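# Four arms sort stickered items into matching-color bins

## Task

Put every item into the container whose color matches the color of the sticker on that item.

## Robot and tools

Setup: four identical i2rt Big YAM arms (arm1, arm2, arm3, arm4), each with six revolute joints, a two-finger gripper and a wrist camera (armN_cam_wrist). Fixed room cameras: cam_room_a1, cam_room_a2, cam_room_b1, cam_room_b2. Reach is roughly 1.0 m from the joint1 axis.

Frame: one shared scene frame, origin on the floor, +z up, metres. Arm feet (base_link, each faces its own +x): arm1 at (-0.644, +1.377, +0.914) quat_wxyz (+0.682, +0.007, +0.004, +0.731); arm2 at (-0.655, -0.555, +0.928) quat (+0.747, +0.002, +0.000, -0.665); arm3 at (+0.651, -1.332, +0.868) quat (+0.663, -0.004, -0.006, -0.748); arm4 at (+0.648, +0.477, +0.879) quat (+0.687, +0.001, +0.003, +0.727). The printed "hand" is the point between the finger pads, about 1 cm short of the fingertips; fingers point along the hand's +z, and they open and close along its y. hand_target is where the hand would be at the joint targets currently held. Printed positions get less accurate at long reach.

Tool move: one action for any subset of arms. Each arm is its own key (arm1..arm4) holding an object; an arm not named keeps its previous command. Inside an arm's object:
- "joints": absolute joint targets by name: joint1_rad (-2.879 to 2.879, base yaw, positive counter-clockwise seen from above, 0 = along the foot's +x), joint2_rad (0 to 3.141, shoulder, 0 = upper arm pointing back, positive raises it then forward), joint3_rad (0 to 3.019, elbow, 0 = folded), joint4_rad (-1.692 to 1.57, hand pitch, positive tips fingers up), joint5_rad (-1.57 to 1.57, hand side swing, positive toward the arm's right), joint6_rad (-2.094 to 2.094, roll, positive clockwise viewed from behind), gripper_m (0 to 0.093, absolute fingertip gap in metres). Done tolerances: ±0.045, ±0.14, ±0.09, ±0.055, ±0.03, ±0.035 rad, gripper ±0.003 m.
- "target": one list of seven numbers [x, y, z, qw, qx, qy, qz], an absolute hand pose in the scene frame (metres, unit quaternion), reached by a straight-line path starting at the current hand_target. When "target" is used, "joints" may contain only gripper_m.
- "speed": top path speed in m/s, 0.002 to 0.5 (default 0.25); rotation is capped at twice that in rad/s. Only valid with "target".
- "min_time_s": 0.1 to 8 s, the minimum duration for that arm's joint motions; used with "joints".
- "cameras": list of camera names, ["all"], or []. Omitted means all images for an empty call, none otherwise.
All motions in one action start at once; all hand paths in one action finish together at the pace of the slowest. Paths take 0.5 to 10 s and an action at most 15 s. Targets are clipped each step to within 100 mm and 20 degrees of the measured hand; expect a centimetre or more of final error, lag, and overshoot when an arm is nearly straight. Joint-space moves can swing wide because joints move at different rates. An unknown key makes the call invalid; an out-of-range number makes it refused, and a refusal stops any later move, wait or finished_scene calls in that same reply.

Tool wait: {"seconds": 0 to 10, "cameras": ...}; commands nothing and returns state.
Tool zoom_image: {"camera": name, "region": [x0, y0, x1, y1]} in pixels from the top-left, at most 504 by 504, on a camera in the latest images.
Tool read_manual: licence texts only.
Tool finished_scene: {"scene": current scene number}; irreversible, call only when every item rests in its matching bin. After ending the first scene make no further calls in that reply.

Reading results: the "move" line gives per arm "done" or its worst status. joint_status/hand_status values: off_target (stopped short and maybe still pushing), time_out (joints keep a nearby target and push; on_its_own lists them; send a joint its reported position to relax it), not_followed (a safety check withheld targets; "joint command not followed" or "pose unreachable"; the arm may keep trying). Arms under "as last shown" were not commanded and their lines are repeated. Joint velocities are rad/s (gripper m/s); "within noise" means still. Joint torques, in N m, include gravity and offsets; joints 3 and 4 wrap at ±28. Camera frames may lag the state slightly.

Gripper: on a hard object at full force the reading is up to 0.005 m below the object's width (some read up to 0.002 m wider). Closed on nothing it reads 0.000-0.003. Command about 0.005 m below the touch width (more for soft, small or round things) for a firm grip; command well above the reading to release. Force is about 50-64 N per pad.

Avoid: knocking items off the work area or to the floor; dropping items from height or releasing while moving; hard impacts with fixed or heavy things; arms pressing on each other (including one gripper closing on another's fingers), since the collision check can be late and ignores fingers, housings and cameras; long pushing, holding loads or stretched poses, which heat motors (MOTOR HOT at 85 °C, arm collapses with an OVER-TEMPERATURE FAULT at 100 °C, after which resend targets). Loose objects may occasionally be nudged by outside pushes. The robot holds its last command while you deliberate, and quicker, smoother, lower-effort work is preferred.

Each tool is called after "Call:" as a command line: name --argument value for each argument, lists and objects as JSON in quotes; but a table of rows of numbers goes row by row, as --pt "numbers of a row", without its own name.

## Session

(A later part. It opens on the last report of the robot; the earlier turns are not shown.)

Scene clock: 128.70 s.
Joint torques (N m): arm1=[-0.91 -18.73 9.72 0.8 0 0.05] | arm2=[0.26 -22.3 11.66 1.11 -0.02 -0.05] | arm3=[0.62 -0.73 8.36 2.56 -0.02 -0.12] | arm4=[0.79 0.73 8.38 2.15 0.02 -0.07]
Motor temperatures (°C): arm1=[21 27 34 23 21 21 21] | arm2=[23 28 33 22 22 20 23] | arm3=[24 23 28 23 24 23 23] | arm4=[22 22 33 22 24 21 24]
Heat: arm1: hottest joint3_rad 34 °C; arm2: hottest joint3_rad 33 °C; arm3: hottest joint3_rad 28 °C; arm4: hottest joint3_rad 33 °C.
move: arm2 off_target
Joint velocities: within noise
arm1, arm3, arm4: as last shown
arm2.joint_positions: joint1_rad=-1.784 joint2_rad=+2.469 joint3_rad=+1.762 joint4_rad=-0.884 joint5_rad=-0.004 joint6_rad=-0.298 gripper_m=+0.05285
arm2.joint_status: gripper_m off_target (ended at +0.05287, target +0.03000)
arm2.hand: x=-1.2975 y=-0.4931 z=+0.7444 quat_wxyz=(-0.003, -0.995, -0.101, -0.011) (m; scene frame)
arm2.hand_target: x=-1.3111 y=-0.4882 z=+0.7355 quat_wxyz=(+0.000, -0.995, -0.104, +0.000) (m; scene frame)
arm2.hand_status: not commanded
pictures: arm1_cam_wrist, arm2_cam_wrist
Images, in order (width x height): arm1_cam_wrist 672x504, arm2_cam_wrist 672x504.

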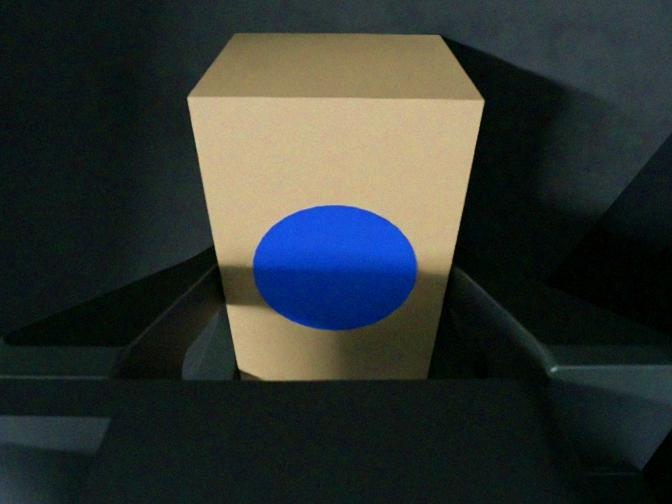

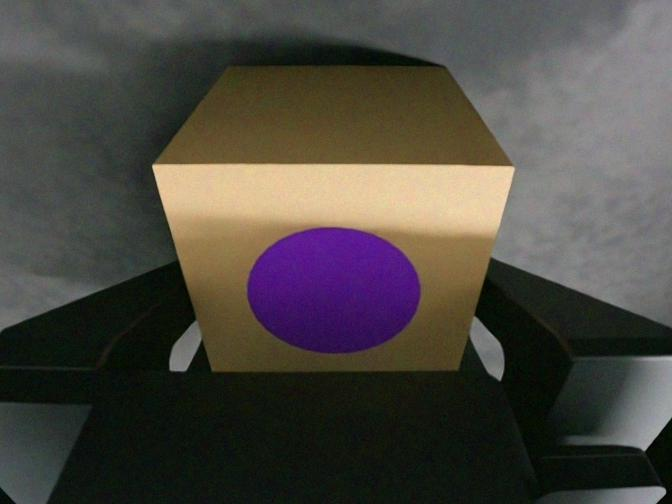

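Call:
move --arm1 '{"target":[-1.19,1.58,0.95,0,0.9914,0.1305,0],"speed":0.25}' --arm2 '{"target":[-1.28,-0.49,0.95,0,0.9945,0.1045,0],"speed":0.25}'

Call:
move --arm1 '{"joints":{"joint2_rad":0.65,"joint3_rad":1.15,"joint4_rad":-0.8,"joint6_rad":0},"min_time_s":3}' --arm2 '{"joints":{"joint2_rad":0.65,"joint3_rad":1.15,"joint4_rad":-0.8,"joint6_rad":0},"min_time_s":3}' --cameras '["arm1_cam_wrist","arm2_cam_wrist"]'

Call:
move --arm1 '{"joints":{"joint1_rad":-2.2},"min_time_s":5}' --arm2 '{"joints":{"joint1_rad":0.9},"min_time_s":4}' --cameras '["arm1_cam_wrist","arm2_cam_wrist","arm3_cam_wrist"]'

Scene clock: 145.40 s.
Joint torques (N m): arm1=[-1.26 -18.08 10.09 -0.1 0.02 0.11] | arm2=[0.03 -23.3 9.1 0.2 -0.03 -0.08] | arm3=[0.56 -0.67 8.34 2.59 -0.02 -0.11] | arm4=[0.73 0.21 8.4 2.13 0.03 -0.09]
Motor temperatures (°C): arm1=[21 27 34 23 21 21 22] | arm2=[23 27 34 22 22 20 23] | arm3=[24 23 29 23 24 23 23] | arm4=[22 22 34 22 24 21 24]
Heat: arm1: hottest joint3_rad 34 °C; arm2: hottest joint3_rad 34 °C; arm3: hottest joint3_rad 29 °C; arm4: hottest joint3_rad 34 °C.
move: arm1 done; arm2 done
Joint velocities: within noise
arm1.joint_positions: joint1_rad=+1.143 joint2_rad=+2.022 joint3_rad=+1.542 joint4_rad=-1.116 joint5_rad=+0.003 joint6_rad=-0.622 gripper_m=+0.04372
arm1.joint_status: not commanded
arm1.hand: x=-1.1865 y=+1.5822 z=+0.9405 quat_wxyz=(+0.002, +0.991, +0.131, +0.004) (m; scene frame)
arm1.hand_target: x=-1.1899 y=+1.5801 z=+0.9498 quat_wxyz=(+0.000, +0.991, +0.130, +0.000) (m; scene frame)
arm1.hand_status: done (0.010 m and 0.6 deg from the pose sent, 0.215 m and 2.2 deg at the start)
arm2.joint_positions: joint1_rad=-1.784 joint2_rad=+2.115 joint3_rad=+1.723 joint4_rad=-1.158 joint5_rad=-0.004 joint6_rad=-0.299 gripper_m=+0.05285
arm2.joint_status: not commanded
arm2.hand: x=-1.2865 y=-0.4949 z=+0.9528 quat_wxyz=(+0.002, -0.995, -0.101, +0.010) (m; scene frame)
arm2.hand_target: x=-1.2801 y=-0.4902 z=+0.9501 quat_wxyz=(+0.000, -0.995, -0.105, +0.000) (m; scene frame)
arm2.hand_status: done (0.009 m and 1.2 deg from the pose sent, 0.206 m and 1.3 deg at the start)
arm3, arm4: as last shown
pictures: none

Scene clock: 149.00 s.
Joint torques (N m): arm1=[-0.5 2.78 11.11 2.78 0.02 0.11] | arm2=[0.03 -1.14 10.15 3.62 0.01 0.23] | arm3=[0.5 -0.67 8.35 2.55 -0.03 -0.12] | arm4=[0.85 0.79 8.49 2.28 0 -0.11]
Motor temperatures (°C): arm1=[21 27 34 23 21 21 22] | arm2=[23 27 34 22 22 20 24] | arm3=[24 23 29 23 24 23 23] | arm4=[22 22 34 22 24 21 24]
Heat: arm1: hottest joint3_rad 34 °C; arm2: hottest joint3_rad 34 °C; arm3: hottest joint3_rad 29 °C; arm4: hottest joint3_rad 34 °C.
move: arm1 done; arm2 done
Joint velocities: within noise
arm1.joint_positions: joint1_rad=+1.143 joint2_rad=+0.643 joint3_rad=+1.147 joint4_rad=-0.824 joint5_rad=+0.003 joint6_rad=-0.009 gripper_m=+0.04373
arm1.joint_status: all done
arm1.hand: x=-0.9438 y=+1.4927 z=+1.4375 quat_wxyz=(-0.108, +0.794, -0.142, -0.582) (m; scene frame)
arm1.hand_target: x=-0.9481 y=+1.4924 z=+1.4428 quat_wxyz=(-0.106, +0.787, -0.142, -0.590) (m; scene frame)
arm1.hand_status: not commanded
arm2.joint_positions: joint1_rad=-1.784 joint2_rad=+0.644 joint3_rad=+1.159 joint4_rad=-0.826 joint5_rad=-0.004 joint6_rad=-0.015 gripper_m=+0.05285
arm2.joint_status: all done
arm2.hand: x=-0.9831 y=-0.5258 z=+1.4521 quat_wxyz=(+0.032, -0.808, +0.030, +0.588) (m; scene frame)
arm2.hand_target: x=-0.9880 y=-0.5225 z=+1.4510 quat_wxyz=(+0.031, -0.804, +0.040, +0.592) (m; scene frame)
arm2.hand_status: not commanded
arm3.joint_positions: joint1_rad=-1.940 joint2_rad=+0.649 joint3_rad=+1.207 joint4_rad=-0.918 joint5_rad=+0.001 joint6_rad=+0.007 gripper_m=+0.09400
arm3.joint_status: not commanded
arm3.hand: x=+0.3703 y=-1.1745 z=+1.3932 quat_wxyz=(+0.131, -0.798, +0.206, +0.550) (m; scene frame)
arm3.hand_target: x=+0.3696 y=-1.1706 z=+1.3934 quat_wxyz=(+0.136, -0.795, +0.206, +0.554) (m; scene frame)
arm3.hand_status: not commanded
arm4.joint_positions: joint1_rad=+0.878 joint2_rad=+0.640 joint3_rad=+1.200 joint4_rad=-0.920 joint5_rad=+0.002 joint6_rad=+0.013 gripper_m=+0.09398
arm4.joint_status: not commanded
arm4.hand: x=+0.3979 y=+0.6665 z=+1.4065 quat_wxyz=(-0.173, +0.778, -0.264, -0.543) (m; scene frame)
arm4.hand_target: x=+0.3928 y=+0.6693 z=+1.4080 quat_wxyz=(-0.177, +0.778, -0.257, -0.546) (m; scene frame)
arm4.hand_status: not commanded
pictures: arm1_cam_wrist, arm2_cam_wrist
Images, in order (width x height): arm1_cam_wrist 672x504, arm2_cam_wrist 672x504.

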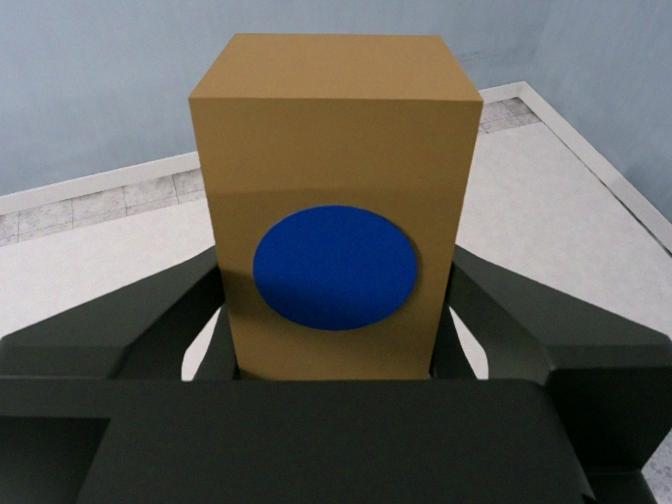

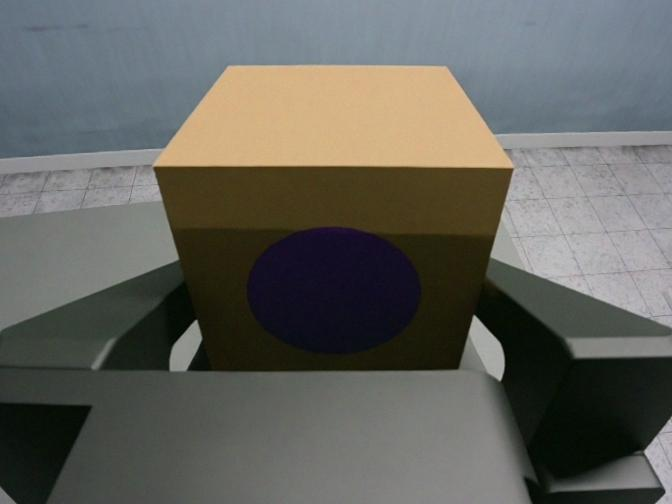

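Scene clock: 154.33 s.
Joint torques (N m): arm1=[-2.08 1.85 11.22 2.7 0.01 0.11] | arm2=[1.03 -1.08 10.11 3.66 -0.01 0.21] | arm3=[0.62 -0.79 8.38 2.54 -0.01 -0.12] | arm4=[0.67 0.44 8.35 2.25 -0.02 -0.1]
Motor temperatures (°C): arm1=[21 26 34 23 21 21 22] | arm2=[23 27 33 22 22 20 24] | arm3=[24 23 29 23 24 23 23] | arm4=[22 22 34 22 24 21 24]
Heat: arm1: hottest joint3_rad 34 °C; arm2: hottest joint3_rad 33 °C; arm3: hottest joint3_rad 29 °C; arm4: hottest joint3_rad 34 °C.
move: arm1 done; arm2 done
Joint velocities: within noise
arm1.joint_positions: joint1_rad=-2.195 joint2_rad=+0.643 joint3_rad=+1.147 joint4_rad=-0.824 joint5_rad=+0.003 joint6_rad=-0.008 gripper_m=+0.04374
arm1.joint_status: all done
arm1.hand: x=-0.3561 y=+1.2014 z=+1.4275 quat_wxyz=(-0.556, -0.219, -0.785, +0.164) (m; scene frame)
arm1.hand_target: x=-0.3536 y=+1.1979 z=+1.4328 quat_wxyz=(-0.564, -0.223, -0.778, +0.166) (m; scene frame)
arm1.hand_status: not commanded
arm2.joint_positions: joint1_rad=+0.897 joint2_rad=+0.644 joint3_rad=+1.159 joint4_rad=-0.826 joint5_rad=-0.003 joint6_rad=-0.014 gripper_m=+0.05285
arm2.joint_status: all done
arm2.hand: x=-0.3770 y=-0.7304 z=+1.4525 quat_wxyz=(-0.566, -0.217, -0.779, +0.163) (m; scene frame)
arm2.hand_target: x=-0.3721 y=-0.7324 z=+1.4515 quat_wxyz=(-0.572, -0.220, -0.774, +0.159) (m; scene frame)
arm2.hand_status: not commanded
arm3, arm4: as last shown
pictures: arm1_cam_wrist, arm2_cam_wrist, arm3_cam_wrist
Images, in order (width x height): arm1_cam_wrist 672x504, arm2_cam_wrist 672x504, arm3_cam_wrist 672x504.

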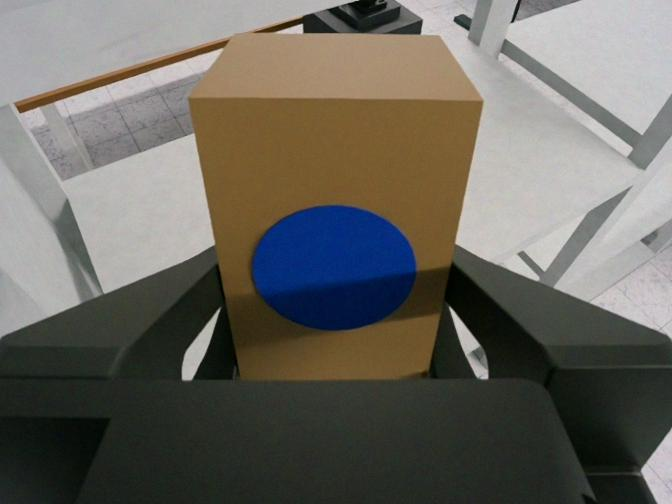

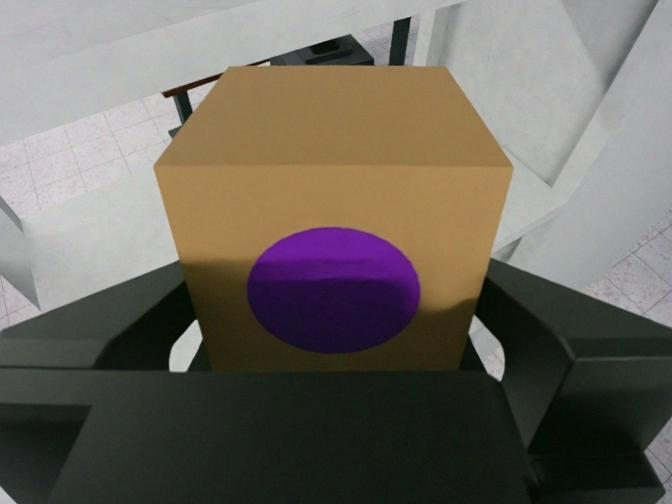

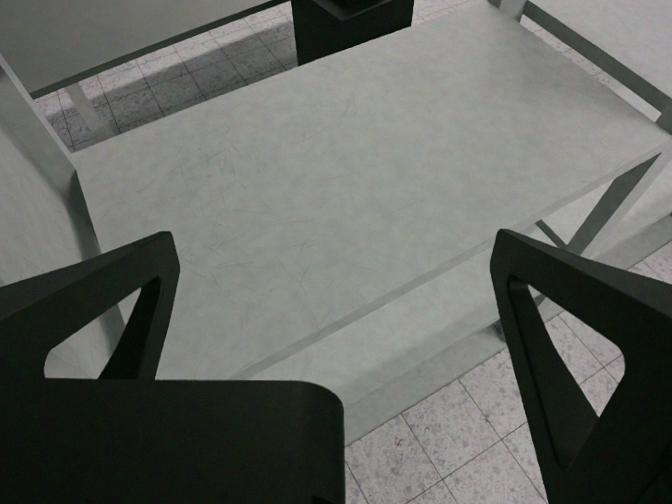

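Call:
move --arm1 '{"target":[-0.25,1.103,1.17,0.6197,0.2274,0.7257,-0.1942],"speed":0.25}' --arm2 '{"target":[-0.26,-0.79,1.17,0.6067,0.2064,0.7492,-0.1671],"speed":0.25}'

Call:
move --arm1 '{"target":[-0.015,0.94,1.07,0.6197,0.2274,0.7257,-0.1942],"speed":0.2}' --arm2 '{"target":[-0.015,-0.936,1.08,0.6067,0.2064,0.7492,-0.1671],"speed":0.2}' --cameras '["arm1_cam_wrist","arm2_cam_wrist","arm3_cam_wrist","arm4_cam_wrist"]'

Scene clock: 163.27 s.
Joint torques (N m): arm1=[-2.61 -5.07 11.47 2.89 0.08 0.08] | arm2=[1.61 -7.65 10.45 3.75 0.16 0.2] | arm3=[0.62 -0.73 8.38 2.59 -0.02 -0.12] | arm4=[0.67 0.73 8.34 2.19 -0.02 -0.08]
Motor temperatures (°C): arm1=[21 26 35 23 21 21 22] | arm2=[23 27 33 22 22 20 24] | arm3=[24 23 29 23 24 23 23] | arm4=[22 22 34 22 24 21 24]
Heat: arm1: hottest joint3_rad 35 °C; arm2: hottest joint3_rad 33 °C; arm3: hottest joint3_rad 29 °C; arm4: hottest joint3_rad 34 °C.
move: arm1 off_target; arm2 done
Joint velocities: within noise
arm1.joint_positions: joint1_rad=-2.243 joint2_rad=+1.092 joint3_rad=+0.525 joint4_rad=+0.378 joint5_rad=-0.008 joint6_rad=-0.003 gripper_m=+0.04374
arm1.joint_status: not commanded
arm1.hand: x=-0.2493 y=+1.1088 z=+1.1530 quat_wxyz=(-0.603, -0.225, -0.742, +0.188) (m; scene frame)
arm1.hand_target: x=-0.2502 y=+1.1033 z=+1.1699 quat_wxyz=(-0.620, -0.227, -0.726, +0.194) (m; scene frame)
arm1.hand_status: off_target (0.018 m and 2.8 deg from the pose sent, 0.295 m and 10.6 deg at the start)
arm2.joint_positions: joint1_rad=+0.914 joint2_rad=+1.049 joint3_rad=+0.501 joint4_rad=+0.309 joint5_rad=+0.004 joint6_rad=-0.014 gripper_m=+0.05285
arm2.joint_status: not commanded
arm2.hand: x=-0.2623 y=-0.7931 z=+1.1630 quat_wxyz=(-0.594, -0.207, -0.759, +0.169) (m; scene frame)
arm2.hand_target: x=-0.2600 y=-0.7899 z=+1.1699 quat_wxyz=(-0.607, -0.206, -0.749, +0.167) (m; scene frame)
arm2.hand_status: done (0.008 m and 1.8 deg from the pose sent, 0.312 m and 5.9 deg at the start)
arm3, arm4: as last shown
pictures: none

Scene clock: 165.37 s.
Joint torques (N m): arm1=[-2.14 -15.56 14.08 1.57 0.11 0.14] | arm2=[1.32 -18.55 13.82 2.51 -0.01 0.18] | arm3=[0.67 -0.67 8.35 2.56 -0.03 -0.12] | arm4=[1.14 0.03 8.39 2.25 0.02 -0.06]
Motor temperatures (°C): arm1=[21 26 35 23 21 21 22] | arm2=[23 27 33 22 22 20 24] | arm3=[24 23 29 23 24 23 23] | arm4=[22 22 34 22 24 21 24]
Heat: arm1: hottest joint3_rad 35 °C; arm2: hottest joint3_rad 33 °C; arm3: hottest joint3_rad 29 °C; arm4: hottest joint3_rad 34 °C.
move: arm1 off_target; arm2 off_target
Joint velocities: within noise
arm1.joint_positions: joint1_rad=-2.243 joint2_rad=+1.959 joint3_rad=+1.186 joint4_rad=+0.585 joint5_rad=-0.005 joint6_rad=-0.002 gripper_m=+0.04374
arm1.joint_status: not commanded
arm1.hand: x=-0.0278 y=+0.9546 z=+1.0453 quat_wxyz=(-0.603, -0.226, -0.741, +0.189) (m; scene frame)
arm1.hand_target: x=-0.0168 y=+0.9412 z=+1.0705 quat_wxyz=(-0.620, -0.227, -0.726, +0.194) (m; scene frame)
arm1.hand_status: off_target (0.031 m and 2.7 deg from the pose sent, 0.300 m and 2.8 deg at the start)
arm2.joint_positions: joint1_rad=+0.914 joint2_rad=+1.912 joint3_rad=+1.134 joint4_rad=+0.533 joint5_rad=+0.004 joint6_rad=-0.014 gripper_m=+0.05285
arm2.joint_status: not commanded
arm2.hand: x=-0.0338 y=-0.9297 z=+1.0646 quat_wxyz=(-0.592, -0.207, -0.760, +0.168) (m; scene frame)
arm2.hand_target: x=-0.0164 y=-0.9350 z=+1.0804 quat_wxyz=(-0.607, -0.206, -0.749, +0.167) (m; scene frame)
arm2.hand_status: off_target (0.025 m and 2.1 deg from the pose sent, 0.297 m and 1.8 deg at the start)
arm3, arm4: as last shown
pictures: arm1_cam_wrist, arm2_cam_wrist, arm3_cam_wrist, arm4_cam_wrist
Images, in order (width x height): arm1_cam_wrist 672x504, arm2_cam_wrist 672x504, arm3_cam_wrist 672x504, arm4_cam_wrist 672x504.

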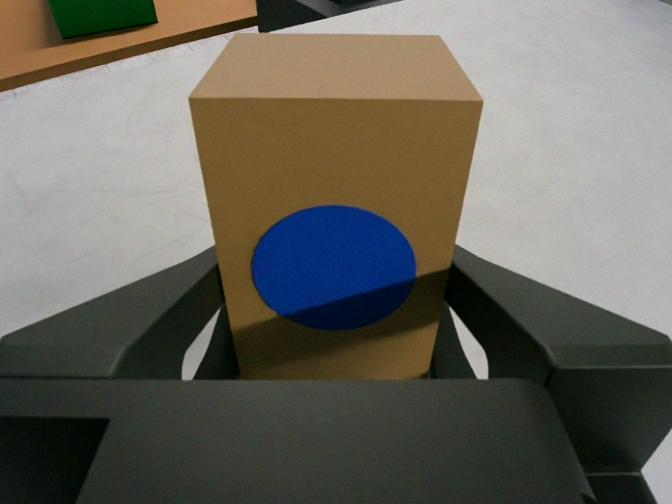

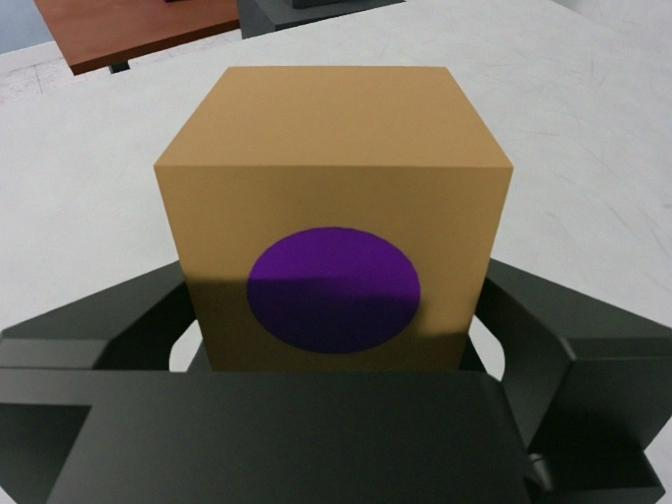

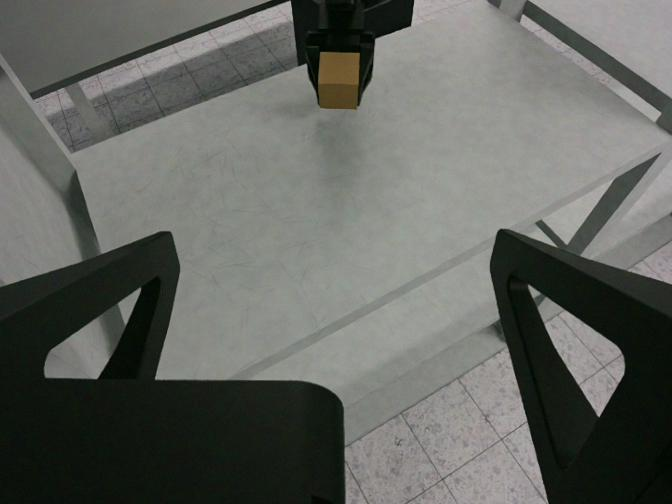

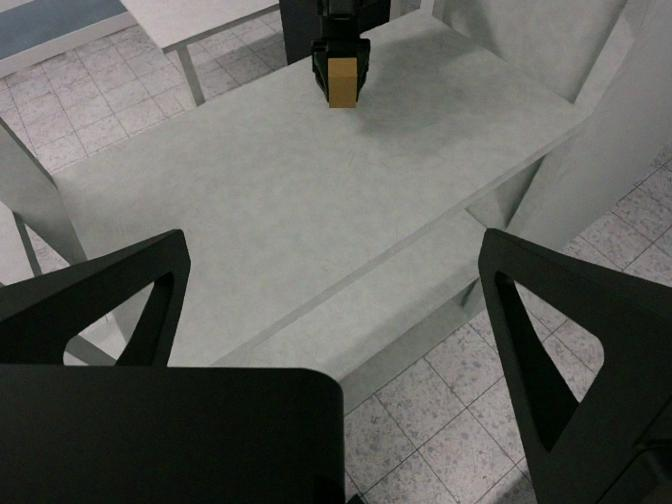

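Call:
move --arm1 '{"target":[-0.008,0.936,1.03,0.6197,0.2274,0.7257,-0.1942],"speed":0.12}' --arm2 '{"target":[-0.006,-0.94,1.04,0.6067,0.2064,0.7492,-0.1671],"speed":0.12}'

Call:
move --arm1 '{"target":[-0.005,0.934,1.014,0.6197,0.2274,0.7257,-0.1942],"speed":0.06}' --arm2 '{"target":[-0.004,-0.94,1.022,0.6067,0.2064,0.7492,-0.1671],"speed":0.06}' --cameras '["arm3_cam_wrist","arm4_cam_wrist"]'

Call:
zoom_image --camera "arm4_cam_wrist" --region '[260, 0, 460, 150]'

Call:
zoom_image --camera "arm3_cam_wrist" --region '[240, 30, 440, 180]'

Scene clock: 177.67 s.
Joint torques (N m): arm1=[-2.2 -14.45 13.57 2.55 0.11 0.03] | arm2=[1.38 -19.31 13.33 3.73 0.05 0.16] | arm3=[0.56 -0.67 8.35 2.55 -0.02 -0.12] | arm4=[1.26 0.62 8.43 2.14 0.02 -0.08]
Motor temperatures (°C): arm1=[20 26 35 23 21 21 22] | arm2=[23 27 35 22 22 20 24] | arm3=[24 23 29 23 24 23 23] | arm4=[22 22 34 22 24 21 24]
Heat: arm1: hottest joint3_rad 35 °C; arm2: hottest joint3_rad 35 °C; arm3: hottest joint3_rad 29 °C; arm4: hottest joint3_rad 34 °C.
move: arm1 off_target; arm2 off_target
Joint velocities: within noise
arm1.joint_positions: joint1_rad=-2.243 joint2_rad=+2.031 joint3_rad=+1.203 joint4_rad=+0.629 joint5_rad=-0.003 joint6_rad=+0.005 gripper_m=+0.04374
arm1.joint_status: not commanded
arm1.hand: x=-0.0225 y=+0.9502 z=+1.0122 quat_wxyz=(-0.599, -0.230, -0.744, +0.186) (m; scene frame)
arm1.hand_target: x=-0.0098 y=+0.9372 z=+1.0304 quat_wxyz=(-0.620, -0.227, -0.726, +0.194) (m; scene frame)
arm1.hand_status: off_target (0.027 m and 3.2 deg from the pose sent, 0.031 m and 2.7 deg at the start)
arm2.joint_positions: joint1_rad=+0.914 joint2_rad=+2.004 joint3_rad=+1.149 joint4_rad=+0.578 joint5_rad=+0.004 joint6_rad=-0.012 gripper_m=+0.05285
arm2.joint_status: not commanded
arm2.hand: x=-0.0283 y=-0.9329 z=+1.0176 quat_wxyz=(-0.580, -0.210, -0.770, +0.164) (m; scene frame)
arm2.hand_target: x=-0.0081 y=-0.9385 z=+1.0407 quat_wxyz=(-0.607, -0.206, -0.749, +0.167) (m; scene frame)
arm2.hand_status: off_target (0.032 m and 3.9 deg from the pose sent, 0.039 m and 2.1 deg at the start)
arm3, arm4: as last shown
pictures: none

Scene clock: 178.63 s.
Joint torques (N m): arm1=[-2.2 -13.86 12.7 2.37 0.13 0.06] | arm2=[1.44 -17.73 12.82 3.52 0.12 0.15] | arm3=[0.5 -0.5 8.4 2.55 -0.03 -0.12] | arm4=[0.73 0.56 8.35 2.1 0.01 -0.07]
Motor temperatures (°C): arm1=[20 26 35 23 21 21 22] | arm2=[23 27 35 22 22 20 24] | arm3=[24 23 29 23 24 23 23] | arm4=[22 22 34 22 24 21 24]
Heat: arm1: hottest joint3_rad 35 °C; arm2: hottest joint3_rad 35 °C; arm3: hottest joint3_rad 29 °C; arm4: hottest joint3_rad 34 °C.
move: arm1 off_target; arm2 off_target
Joint velocities: within noise
arm1.joint_positions: joint1_rad=-2.243 joint2_rad=+2.055 joint3_rad=+1.225 joint4_rad=+0.662 joint5_rad=-0.003 joint6_rad=+0.008 gripper_m=+0.04374
arm1.joint_status: not commanded
arm1.hand: x=-0.0157 y=+0.9456 z=+1.0133 quat_wxyz=(-0.611, -0.228, -0.734, +0.189) (m; scene frame)
arm1.hand_target: x=-0.0060 y=+0.9347 z=+1.0139 quat_wxyz=(-0.620, -0.227, -0.726, +0.194) (m; scene frame)
arm1.hand_status: off_target (0.016 m and 1.5 deg from the pose sent, 0.024 m and 3.3 deg at the start)
arm2.joint_positions: joint1_rad=+0.914 joint2_rad=+2.025 joint3_rad=+1.160 joint4_rad=+0.617 joint5_rad=+0.004 joint6_rad=-0.010 gripper_m=+0.05285
arm2.joint_status: not commanded
arm2.hand: x=-0.0233 y=-0.9355 z=+1.0175 quat_wxyz=(-0.591, -0.209, -0.761, +0.167) (m; scene frame)
arm2.hand_target: x=-0.0053 y=-0.9390 z=+1.0222 quat_wxyz=(-0.607, -0.206, -0.749, +0.167) (m; scene frame)
arm2.hand_status: off_target (0.020 m and 2.2 deg from the pose sent, 0.026 m and 3.9 deg at the start)
arm3, arm4: as last shown
pictures: arm3_cam_wrist, arm4_cam_wrist
Images, in order (width x height): arm3_cam_wrist 672x504, arm4_cam_wrist 672x504.

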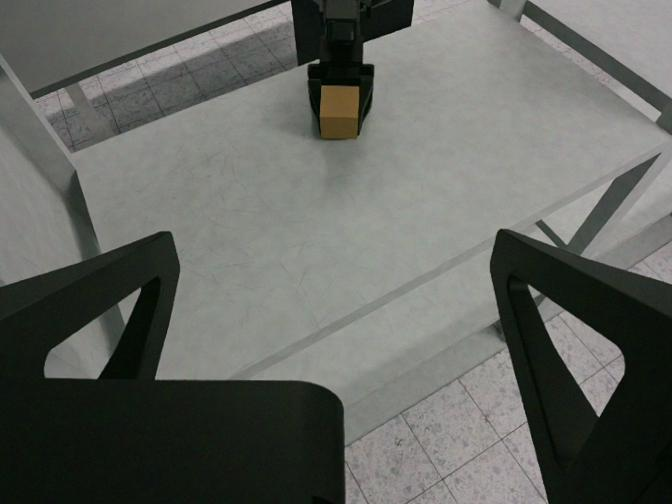

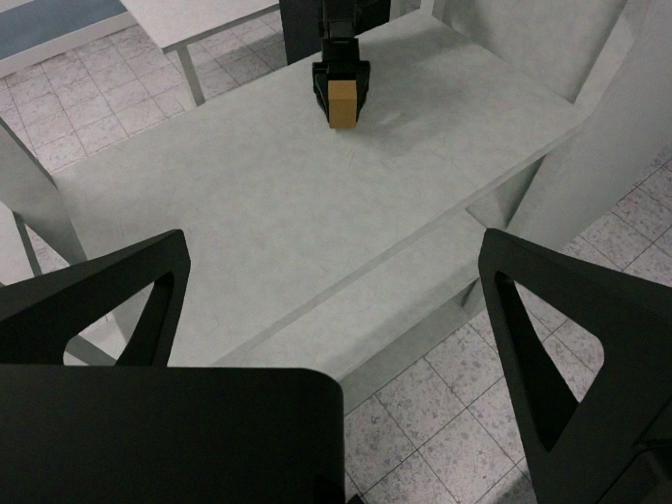

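Scaled by 2.520.

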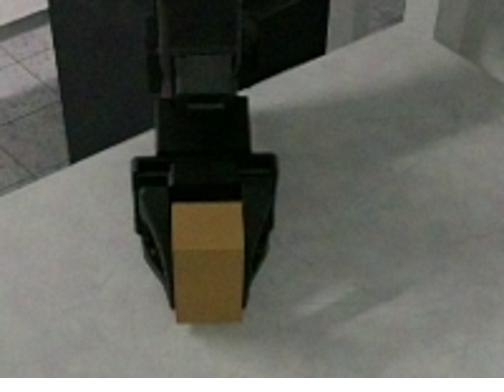

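Scaled by 2.520.

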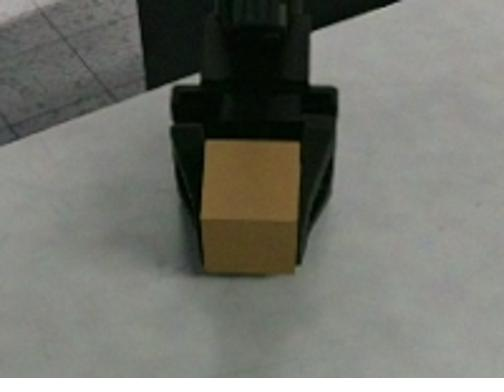

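Call:
move --arm1 '{"target":[-0.004,0.933,1.0,0.6197,0.2274,0.7257,-0.1942],"speed":0.06}' --arm2 '{"target":[-0.003,-0.94,1.01,0.6067,0.2064,0.7492,-0.1671],"speed":0.06}'

Call:
move --arm1 '{"joints":{"gripper_m":0.075}}' --arm2 '{"joints":{"gripper_m":0.088}}' --cameras '["arm1_cam_wrist","arm2_cam_wrist"]'

Scene clock: 183.53 s.
Joint torques (N m): arm1=[-1.9 -13.57 12.15 2.24 0.09 -0.05] | arm2=[1.55 -17.03 12.26 3.22 0.17 0.12] | arm3=[0.5 -0.62 8.34 2.56 -0.02 -0.12] | arm4=[0.56 0.56 8.4 2.13 0.02 -0.07]
Motor temperatures (°C): arm1=[20 26 35 23 21 21 22] | arm2=[23 27 34 22 22 20 24] | arm3=[24 23 29 23 24 23 23] | arm4=[22 22 34 22 24 21 24]
Heat: arm1: hottest joint3_rad 35 °C; arm2: hottest joint3_rad 34 °C; arm3: hottest joint3_rad 29 °C; arm4: hottest joint3_rad 34 °C.
move: arm1 off_target; arm2 off_target
Joint velocities: within noise
arm1.joint_positions: joint1_rad=-2.243 joint2_rad=+2.072 joint3_rad=+1.235 joint4_rad=+0.694 joint5_rad=-0.003 joint6_rad=+0.013 gripper_m=+0.04374
arm1.joint_status: not commanded
arm1.hand: x=-0.0121 y=+0.9431 z=+1.0143 quat_wxyz=(-0.621, -0.228, -0.725, +0.190) (m; scene frame)
arm1.hand_target: x=-0.0052 y=+0.9338 z=+1.0000 quat_wxyz=(-0.620, -0.227, -0.726, +0.194) (m; scene frame)
arm1.hand_status: off_target (0.019 m and 0.5 deg from the pose sent, 0.022 m and 1.5 deg at the start)
arm2.joint_positions: joint1_rad=+0.914 joint2_rad=+2.040 joint3_rad=+1.169 joint4_rad=+0.648 joint5_rad=+0.004 joint6_rad=-0.007 gripper_m=+0.05285
arm2.joint_status: not commanded
arm2.hand: x=-0.0197 y=-0.9377 z=+1.0185 quat_wxyz=(-0.601, -0.208, -0.753, +0.169) (m; scene frame)
arm2.hand_target: x=-0.0042 y=-0.9391 z=+1.0100 quat_wxyz=(-0.607, -0.206, -0.749, +0.167) (m; scene frame)
arm2.hand_status: off_target (0.019 m and 0.9 deg from the pose sent, 0.022 m and 2.2 deg at the start)
arm3, arm4: as last shown
pictures: none

Scene clock: 184.07 s.
Joint torques (N m): arm1=[-1.79 -13.68 11.67 2.04 -0.02 -0.07] | arm2=[1.61 -17.2 11.88 3.19 0.04 0.11] | arm3=[0.44 -0.56 8.36 2.55 -0.03 -0.13] | arm4=[0.62 0.85 8.34 2.24 -0.01 -0.1]
Motor temperatures (°C): arm1=[20 26 35 23 21 21 22] | arm2=[23 27 35 22 22 20 24] | arm3=[24 23 29 23 24 23 23] | arm4=[22 22 34 22 24 21 24]
Heat: arm1: hottest joint3_rad 35 °C; arm2: hottest joint3_rad 35 °C; arm3: hottest joint3_rad 29 °C; arm4: hottest joint3_rad 34 °C.
move: arm1 done; arm2 done
Joint velocities: within noise
arm1.joint_positions: joint1_rad=-2.252 joint2_rad=+2.075 joint3_rad=+1.240 joint4_rad=+0.695 joint5_rad=+0.001 joint6_rad=+0.014 gripper_m=+0.07495
arm1.joint_status: all done
arm1.hand: x=-0.0151 y=+0.9362 z=+1.0147 quat_wxyz=(-0.621, -0.232, -0.723, +0.194) (m; scene frame)
arm1.hand_target: x=-0.0052 y=+0.9339 z=+1.0001 quat_wxyz=(-0.620, -0.227, -0.726, +0.194) (m; scene frame)
arm1.hand_status: not commanded
arm2.joint_positions: joint1_rad=+0.914 joint2_rad=+2.043 joint3_rad=+1.174 joint4_rad=+0.649 joint5_rad=+0.007 joint6_rad=-0.007 gripper_m=+0.08792
arm2.joint_status: all done
arm2.hand: x=-0.0185 y=-0.9389 z=+1.0190 quat_wxyz=(-0.602, -0.208, -0.752, +0.170) (m; scene frame)
arm2.hand_target: x=-0.0043 y=-0.9391 z=+1.0099 quat_wxyz=(-0.607, -0.206, -0.749, +0.167) (m; scene frame)
arm2.hand_status: not commanded
arm3, arm4: as last shown
pictures: arm1_cam_wrist, arm2_cam_wrist
Images, in order (width x height): arm1_cam_wrist 672x504, arm2_cam_wrist 672x504.

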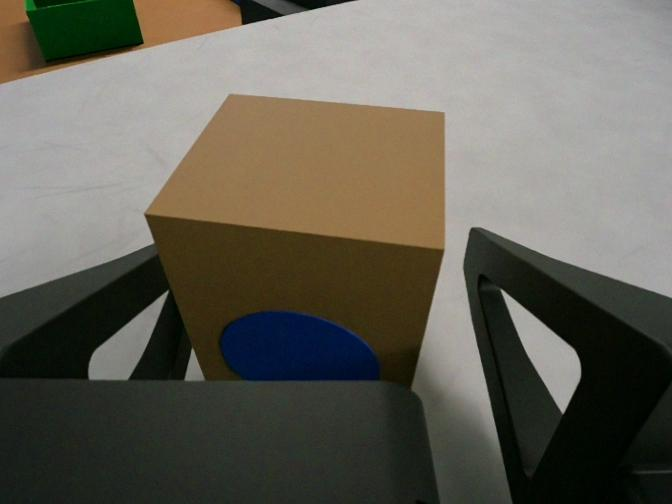

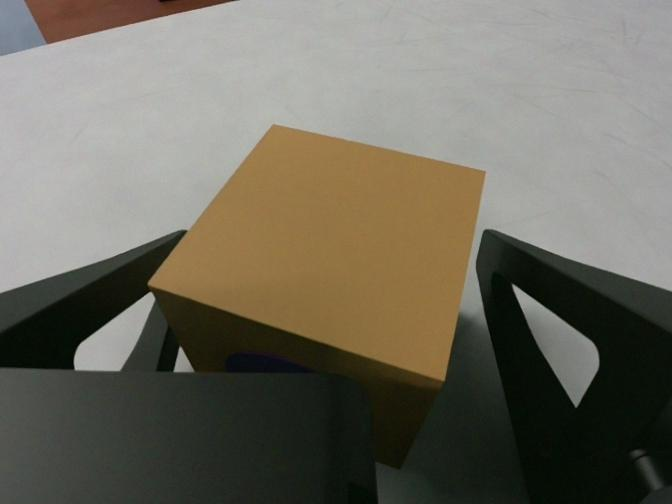

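Call:
move --arm1 '{"target":[-0.24,1.095,1.055,0.6197,0.2274,0.7257,-0.1942],"speed":0.12}' --arm2 '{"target":[-0.245,-0.796,1.075,0.6067,0.2064,0.7492,-0.1671],"speed":0.12}' --cameras '["arm1_cam_wrist","arm2_cam_wrist","arm3_cam_wrist","arm4_cam_wrist"]'

Call:
zoom_image --camera "arm4_cam_wrist" --region '[260, 0, 460, 150]'

Call:
zoom_image --camera "arm3_cam_wrist" --region '[240, 30, 440, 180]'

Scene clock: 193.10 s.
Joint torques (N m): arm1=[-2.08 -7.94 7.02 2.36 -0.02 -0.06] | arm2=[1.55 -10.05 7.05 1.94 0.15 0.11] | arm3=[0.56 -0.62 8.35 2.58 -0.02 -0.12] | arm4=[0.97 0.73 8.36 2.19 -0.02 -0.09]
Motor temperatures (°C): arm1=[20 26 35 23 21 21 22] | arm2=[23 27 34 23 22 20 24] | arm3=[24 23 29 23 24 23 23] | arm4=[22 22 34 22 24 21 24]
Heat: arm1: hottest joint3_rad 35 °C; arm2: hottest joint3_rad 34 °C; arm3: hottest joint3_rad 29 °C; arm4: hottest joint3_rad 34 °C.
move: arm1 done; arm2 done
Joint velocities: within noise
arm1.joint_positions: joint1_rad=-2.252 joint2_rad=+1.486 joint3_rad=+0.429 joint4_rad=+0.890 joint5_rad=-0.005 joint6_rad=+0.014 gripper_m=+0.07496
arm1.joint_status: not commanded
arm1.hand: x=-0.2405 y=+1.0960 z=+1.0463 quat_wxyz=(-0.611, -0.233, -0.732, +0.189) (m; scene frame)
arm1.hand_target: x=-0.2400 y=+1.0951 z=+1.0550 quat_wxyz=(-0.620, -0.227, -0.726, +0.194) (m; scene frame)
arm1.hand_status: done (0.009 m and 1.5 deg from the pose sent, 0.278 m and 0.6 deg at the start)
arm2.joint_positions: joint1_rad=+0.920 joint2_rad=+1.391 joint3_rad=+0.418 joint4_rad=+0.784 joint5_rad=+0.011 joint6_rad=-0.005 gripper_m=+0.08793
arm2.joint_status: not commanded
arm2.hand: x=-0.2435 y=-0.8018 z=+1.0812 quat_wxyz=(-0.614, -0.206, -0.743, +0.172) (m; scene frame)
arm2.hand_target: x=-0.2450 y=-0.7960 z=+1.0751 quat_wxyz=(-0.607, -0.206, -0.749, +0.167) (m; scene frame)
arm2.hand_status: done (0.009 m and 1.3 deg from the pose sent, 0.274 m and 0.8 deg at the start)
arm3.joint_positions: joint1_rad=-1.940 joint2_rad=+0.649 joint3_rad=+1.207 joint4_rad=-0.918 joint5_rad=+0.001 joint6_rad=+0.007 gripper_m=+0.09400
arm3.joint_status: not commanded
arm3.hand: x=+0.3703 y=-1.1745 z=+1.3932 quat_wxyz=(+0.131, -0.798, +0.206, +0.550) (m; scene frame)
arm3.hand_target: x=+0.3696 y=-1.1706 z=+1.3934 quat_wxyz=(+0.136, -0.795, +0.206, +0.554) (m; scene frame)
arm3.hand_status: not commanded
arm4.joint_positions: joint1_rad=+0.878 joint2_rad=+0.640 joint3_rad=+1.200 joint4_rad=-0.920 joint5_rad=+0.002 joint6_rad=+0.013 gripper_m=+0.09398
arm4.joint_status: not commanded
arm4.hand: x=+0.3979 y=+0.6665 z=+1.4065 quat_wxyz=(-0.173, +0.778, -0.264, -0.543) (m; scene frame)
arm4.hand_target: x=+0.3928 y=+0.6693 z=+1.4080 quat_wxyz=(-0.177, +0.778, -0.257, -0.546) (m; scene frame)
arm4.hand_status: not commanded
pictures: arm1_cam_wrist, arm2_cam_wrist, arm3_cam_wrist, arm4_cam_wrist
Images, in order (width x height): arm1_cam_wrist 672x504, arm2_cam_wrist 672x504, arm3_cam_wrist 672x504, arm4_cam_wrist 672x504.

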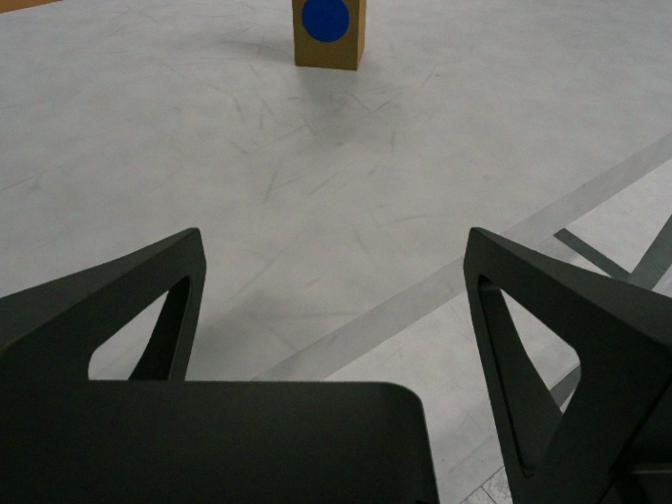

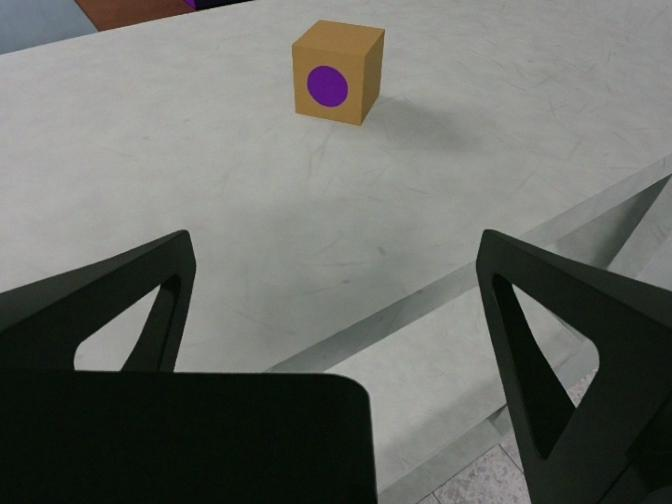

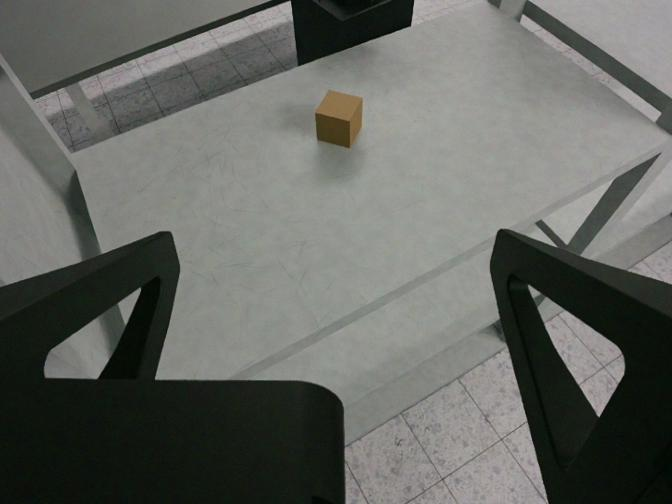

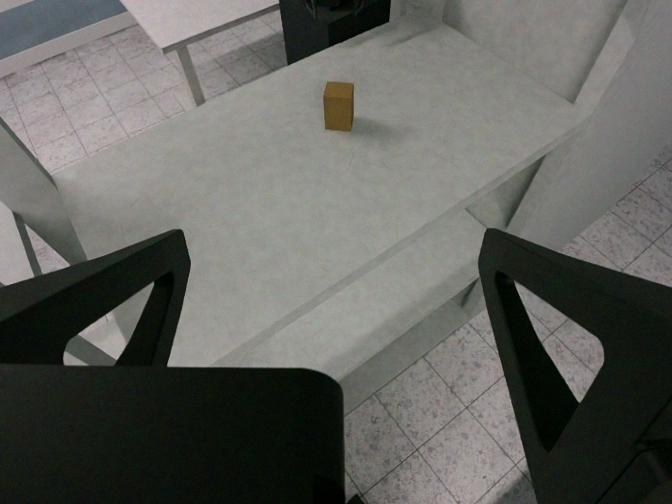

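Scaled by 2.520.

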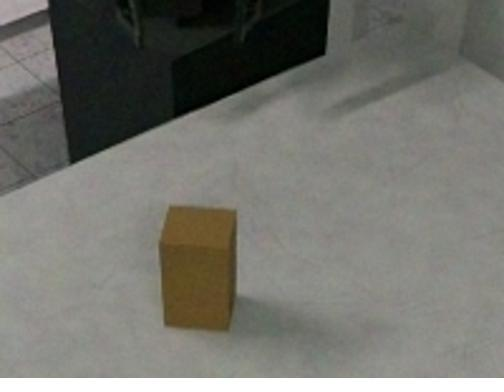

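Scaled by 2.520.

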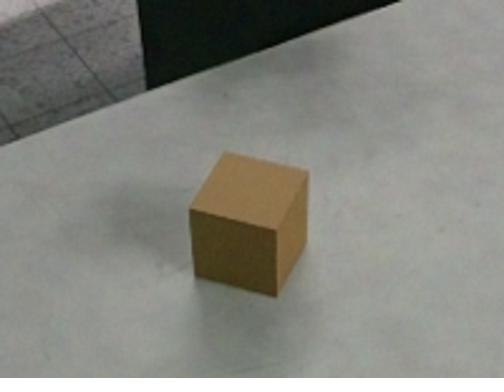

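Call:
move --arm4 '{"target":[0.14,0.855,1.08,0.1922,-0.731,0.229,0.6134],"speed":0.25}' --arm3 '{"target":[0.12,-1.11,1.08,0.2509,-0.7127,0.3098,0.5771],"speed":0.25}' --arm1 '{"joints":{"joint2_rad":0.65,"joint3_rad":1.0,"joint4_rad":-0.6},"min_time_s":3}' --arm2 '{"joints":{"joint2_rad":0.65,"joint3_rad":1.0,"joint4_rad":-0.6},"min_time_s":3}' --cameras '["arm3_cam_wrist","arm4_cam_wrist"]'

Scene clock: 214.53 s.
Joint torques (N m): arm1=[-2.02 0.32 17.09 1.39 -0.05 -0.04] | arm2=[1.55 -2.49 16.42 1.96 0.16 0.11] | arm3=[2.26 -13.92 10.48 2.44 0.24 0.04] | arm4=[-0.09 -14.39 10.09 2.18 -0.06 -0.08]
Motor temperatures (°C): arm1=[20 25 35 23 21 21 22] | arm2=[23 26 33 22 22 20 23] | arm3=[24 23 29 23 24 23 23] | arm4=[22 22 34 22 24 21 24]
Heat: arm1: hottest joint3_rad 35 °C; arm2: hottest joint3_rad 33 °C; arm3: hottest joint3_rad 29 °C; arm4: hottest joint3_rad 34 °C.
move: arm1 done; arm2 done; arm3 off_target; arm4 off_target
Joint velocities: within noise
arm1.joint_positions: joint1_rad=-2.252 joint2_rad=+0.648 joint3_rad=+0.942 joint4_rad=-0.589 joint5_rad=-0.005 joint6_rad=+0.014 gripper_m=+0.07496
arm1.joint_status: all done
arm1.hand: x=-0.3385 y=+1.1674 z=+1.3601 quat_wxyz=(-0.563, -0.245, -0.770, +0.174) (m; scene frame)
arm1.hand_target: x=-0.3409 y=+1.1690 z=+1.3922 quat_wxyz=(-0.580, -0.238, -0.758, +0.182) (m; scene frame)
arm1.hand_status: not commanded
arm2.joint_positions: joint1_rad=+0.920 joint2_rad=+0.650 joint3_rad=+0.944 joint4_rad=-0.585 joint5_rad=+0.011 joint6_rad=-0.005 gripper_m=+0.08793
arm2.joint_status: all done
arm2.hand: x=-0.3432 y=-0.7442 z=+1.3815 quat_wxyz=(-0.575, -0.214, -0.773, +0.162) (m; scene frame)
arm2.hand_target: x=-0.3451 y=-0.7397 z=+1.4114 quat_wxyz=(-0.591, -0.209, -0.761, +0.163) (m; scene frame)
arm2.hand_status: not commanded
arm3.joint_positions: joint1_rad=-1.684 joint2_rad=+1.501 joint3_rad=+0.758 joint4_rad=+0.440 joint5_rad=+0.584 joint6_rad=+0.119 gripper_m=+0.09400
arm3.joint_status: not commanded
arm3.hand: x=+0.1346 y=-1.1067 z=+1.0528 quat_wxyz=(+0.260, -0.732, +0.307, +0.550) (m; scene frame)
arm3.hand_target: x=+0.1212 y=-1.1105 z=+1.0800 quat_wxyz=(+0.251, -0.713, +0.310, +0.577) (m; scene frame)
arm3.hand_status: off_target (0.031 m and 3.9 deg from the pose sent, 0.406 m and 20.9 deg at the start)
arm4.joint_positions: joint1_rad=+0.875 joint2_rad=+1.622 joint3_rad=+0.825 joint4_rad=+0.558 joint5_rad=-0.034 joint6_rad=+0.001 gripper_m=+0.09398
arm4.joint_status: not commanded
arm4.hand: x=+0.1504 y=+0.8418 z=+1.0535 quat_wxyz=(-0.179, +0.748, -0.239, -0.592) (m; scene frame)
arm4.hand_target: x=+0.1414 y=+0.8540 z=+1.0804 quat_wxyz=(-0.193, +0.731, -0.229, -0.613) (m; scene frame)
arm4.hand_status: off_target (0.031 m and 3.7 deg from the pose sent, 0.457 m and 10.7 deg at the start)
pictures: arm3_cam_wrist, arm4_cam_wrist
Images, in order (width x height): arm3_cam_wrist 672x504, arm4_cam_wrist 672x504.

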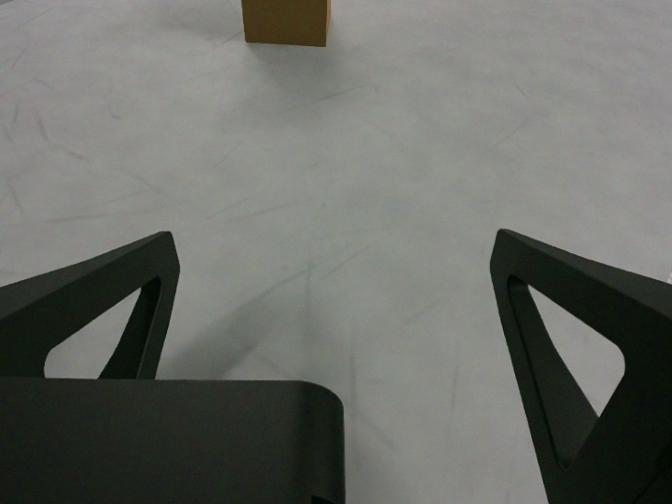

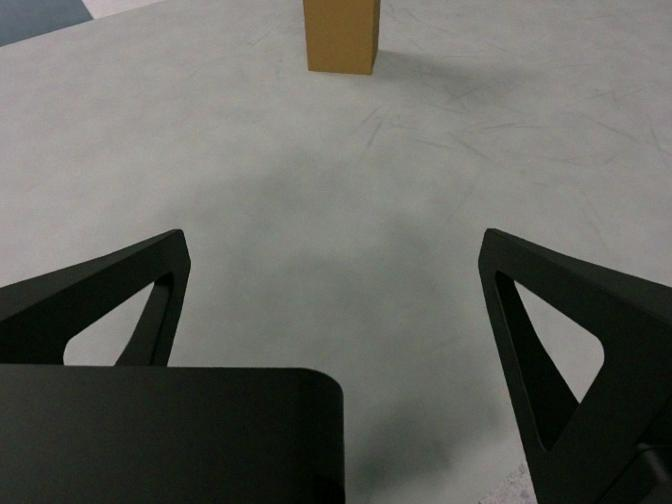

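Call:
move --arm4 '{"target":[0.03,0.921,1.045,0.2198,-0.7198,0.262,0.604],"speed":0.15}' --arm3 '{"target":[0.002,-1.03,1.05,0.2738,-0.6964,0.3322,0.5741],"speed":0.15}' --cameras '["arm3_cam_wrist","arm4_cam_wrist"]'

Scene clock: 234.07 s.
Joint torques (N m): arm1=[-2.08 0.56 17.07 1.42 -0.07 -0.03] | arm2=[1.55 -2.55 16.44 1.96 0.16 0.11] | arm3=[0.5 -18.61 11.37 1.57 0.17 -0.11] | arm4=[1.38 -18.61 10.55 1.07 0.26 0.11]
Motor temperatures (°C): arm1=[20 25 39 23 21 21 22] | arm2=[23 26 38 22 22 20 23] | arm3=[24 23 30 23 24 23 23] | arm4=[22 23 36 22 24 21 24]
Heat: arm1: hottest joint3_rad 39 °C; arm2: hottest joint3_rad 38 °C; arm3: hottest joint3_rad 30 °C; arm4: hottest joint3_rad 36 °C.
move: arm3 off_target; arm4 off_target
Joint velocities: within noise
arm1, arm2: as last shown
arm3.joint_positions: joint1_rad=-1.734 joint2_rad=+1.850 joint3_rad=+1.137 joint4_rad=+0.463 joint5_rad=+0.583 joint6_rad=+0.119 gripper_m=+0.09400
arm3.joint_status: not commanded
arm3.hand: x=+0.0125 y=-1.0428 z=+1.0344 quat_wxyz=(+0.270, -0.708, +0.328, +0.564) (m; scene frame)
arm3.hand_target: x=+0.0031 y=-1.0304 z=+1.0502 quat_wxyz=(+0.274, -0.696, +0.332, +0.574) (m; scene frame)
arm3.hand_status: off_target (0.023 m and 1.9 deg from the pose sent, 0.153 m and 5.9 deg at the start)
arm4.joint_positions: joint1_rad=+0.910 joint2_rad=+1.931 joint3_rad=+1.202 joint4_rad=+0.542 joint5_rad=+0.096 joint6_rad=+0.001 gripper_m=+0.09398
arm4.joint_status: not commanded
arm4.hand: x=+0.0438 y=+0.9162 z=+1.0408 quat_wxyz=(-0.222, +0.724, -0.260, -0.599) (m; scene frame)
arm4.hand_target: x=+0.0307 y=+0.9204 z=+1.0449 quat_wxyz=(-0.220, +0.720, -0.262, -0.604) (m; scene frame)
arm4.hand_status: off_target (0.015 m and 0.9 deg from the pose sent, 0.144 m and 6.4 deg at the start)
pictures: arm3_cam_wrist, arm4_cam_wrist
Images, in order (width x height): arm3_cam_wrist 672x504, arm4_cam_wrist 672x504.

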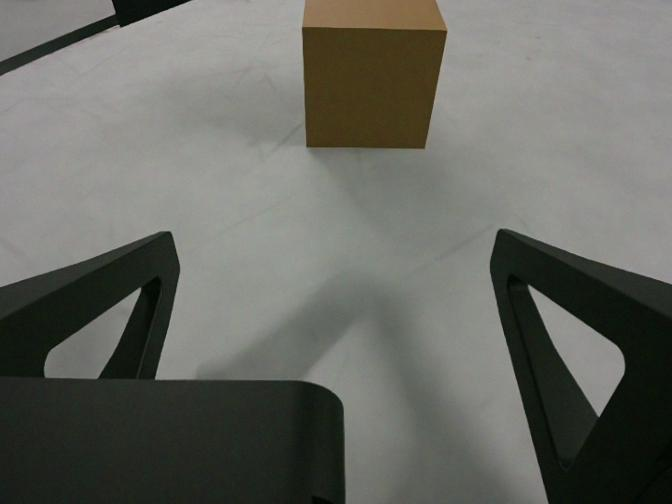

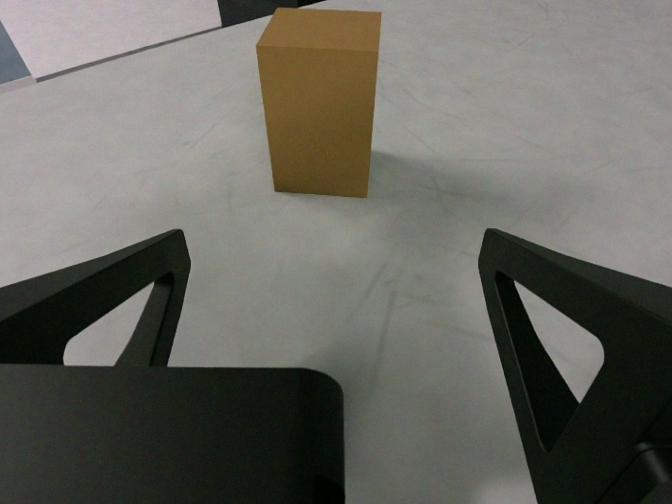

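Call:
move --arm4 '{"target":[-0.053,0.985,1.028,0.246,-0.7077,0.2931,0.5939],"speed":0.1}' --arm3 '{"target":[-0.064,-0.925,1.033,0.2738,-0.6964,0.3322,0.5741],"speed":0.1}' --cameras '["arm3_cam_wrist","arm4_cam_wrist"]'

Scene clock: 248.00 s.
Joint torques (N m): arm1=[-1.67 0.67 17.09 1.39 -0.03 -0.03] | arm2=[1.49 -2.67 16.4 1.99 0.15 0.11] | arm3=[0.5 -21.36 12.19 1.28 0.01 -0.13] | arm4=[1.2 -22.53 11.77 1.13 0.27 0.17]
Motor temperatures (°C): arm1=[20 25 41 23 21 21 22] | arm2=[23 26 41 22 22 20 23] | arm3=[24 24 30 23 24 23 23] | arm4=[22 24 38 22 24 21 24]
Heat: arm1: hottest joint3_rad 41 °C; arm2: hottest joint3_rad 41 °C; arm3: hottest joint3_rad 30 °C; arm4: hottest joint3_rad 38 °C.
move: arm3 off_target; arm4 off_target
Joint velocities: within noise
arm1, arm2: as last shown
arm3.joint_positions: joint1_rad=-1.855 joint2_rad=+2.068 joint3_rad=+1.477 joint4_rad=+0.380 joint5_rad=+0.466 joint6_rad=+0.091 gripper_m=+0.09400
arm3.joint_status: not commanded
arm3.hand: x=-0.0571 y=-0.9404 z=+1.0315 quat_wxyz=(+0.268, -0.700, +0.330, +0.574) (m; scene frame)
arm3.hand_target: x=-0.0630 y=-0.9255 z=+1.0332 quat_wxyz=(+0.274, -0.696, +0.332, +0.574) (m; scene frame)
arm3.hand_status: off_target (0.017 m and 0.8 deg from the pose sent, 0.141 m and 1.9 deg at the start)
arm4.joint_positions: joint1_rad=+0.921 joint2_rad=+2.174 joint3_rad=+1.586 joint4_rad=+0.399 joint5_rad=+0.193 joint6_rad=+0.015 gripper_m=+0.09398
arm4.joint_status: not commanded
arm4.hand: x=-0.0382 y=+0.9816 z=+1.0266 quat_wxyz=(-0.250, +0.713, -0.290, -0.588) (m; scene frame)
arm4.hand_target: x=-0.0521 y=+0.9841 z=+1.0281 quat_wxyz=(-0.246, +0.708, -0.293, -0.594) (m; scene frame)
arm4.hand_status: off_target (0.015 m and 1.1 deg from the pose sent, 0.119 m and 5.1 deg at the start)
pictures: arm3_cam_wrist, arm4_cam_wrist
Images, in order (width x height): arm3_cam_wrist 672x504, arm4_cam_wrist 672x504.

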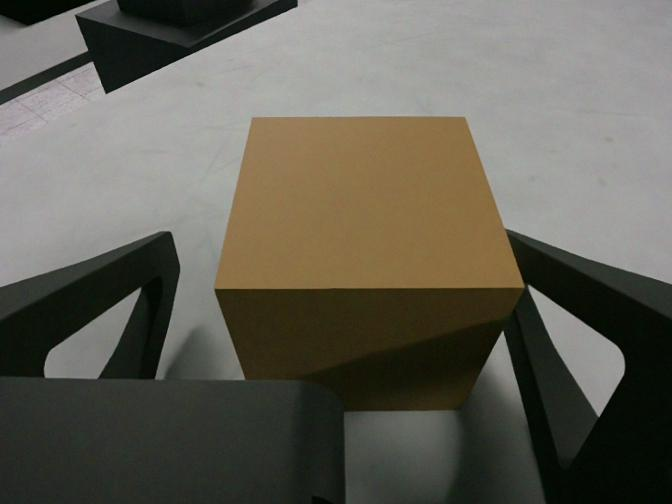

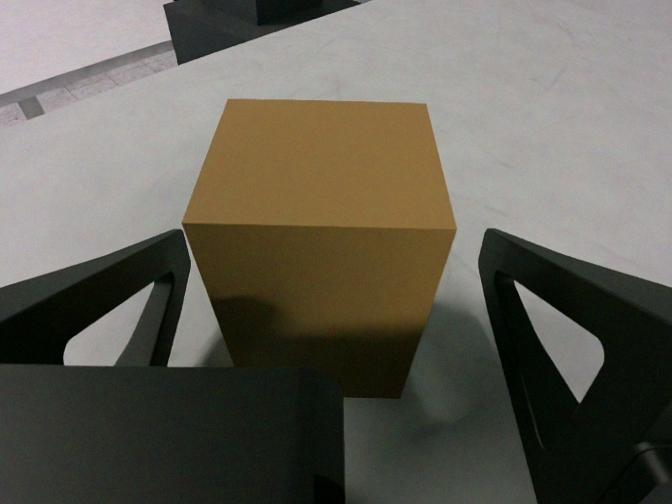

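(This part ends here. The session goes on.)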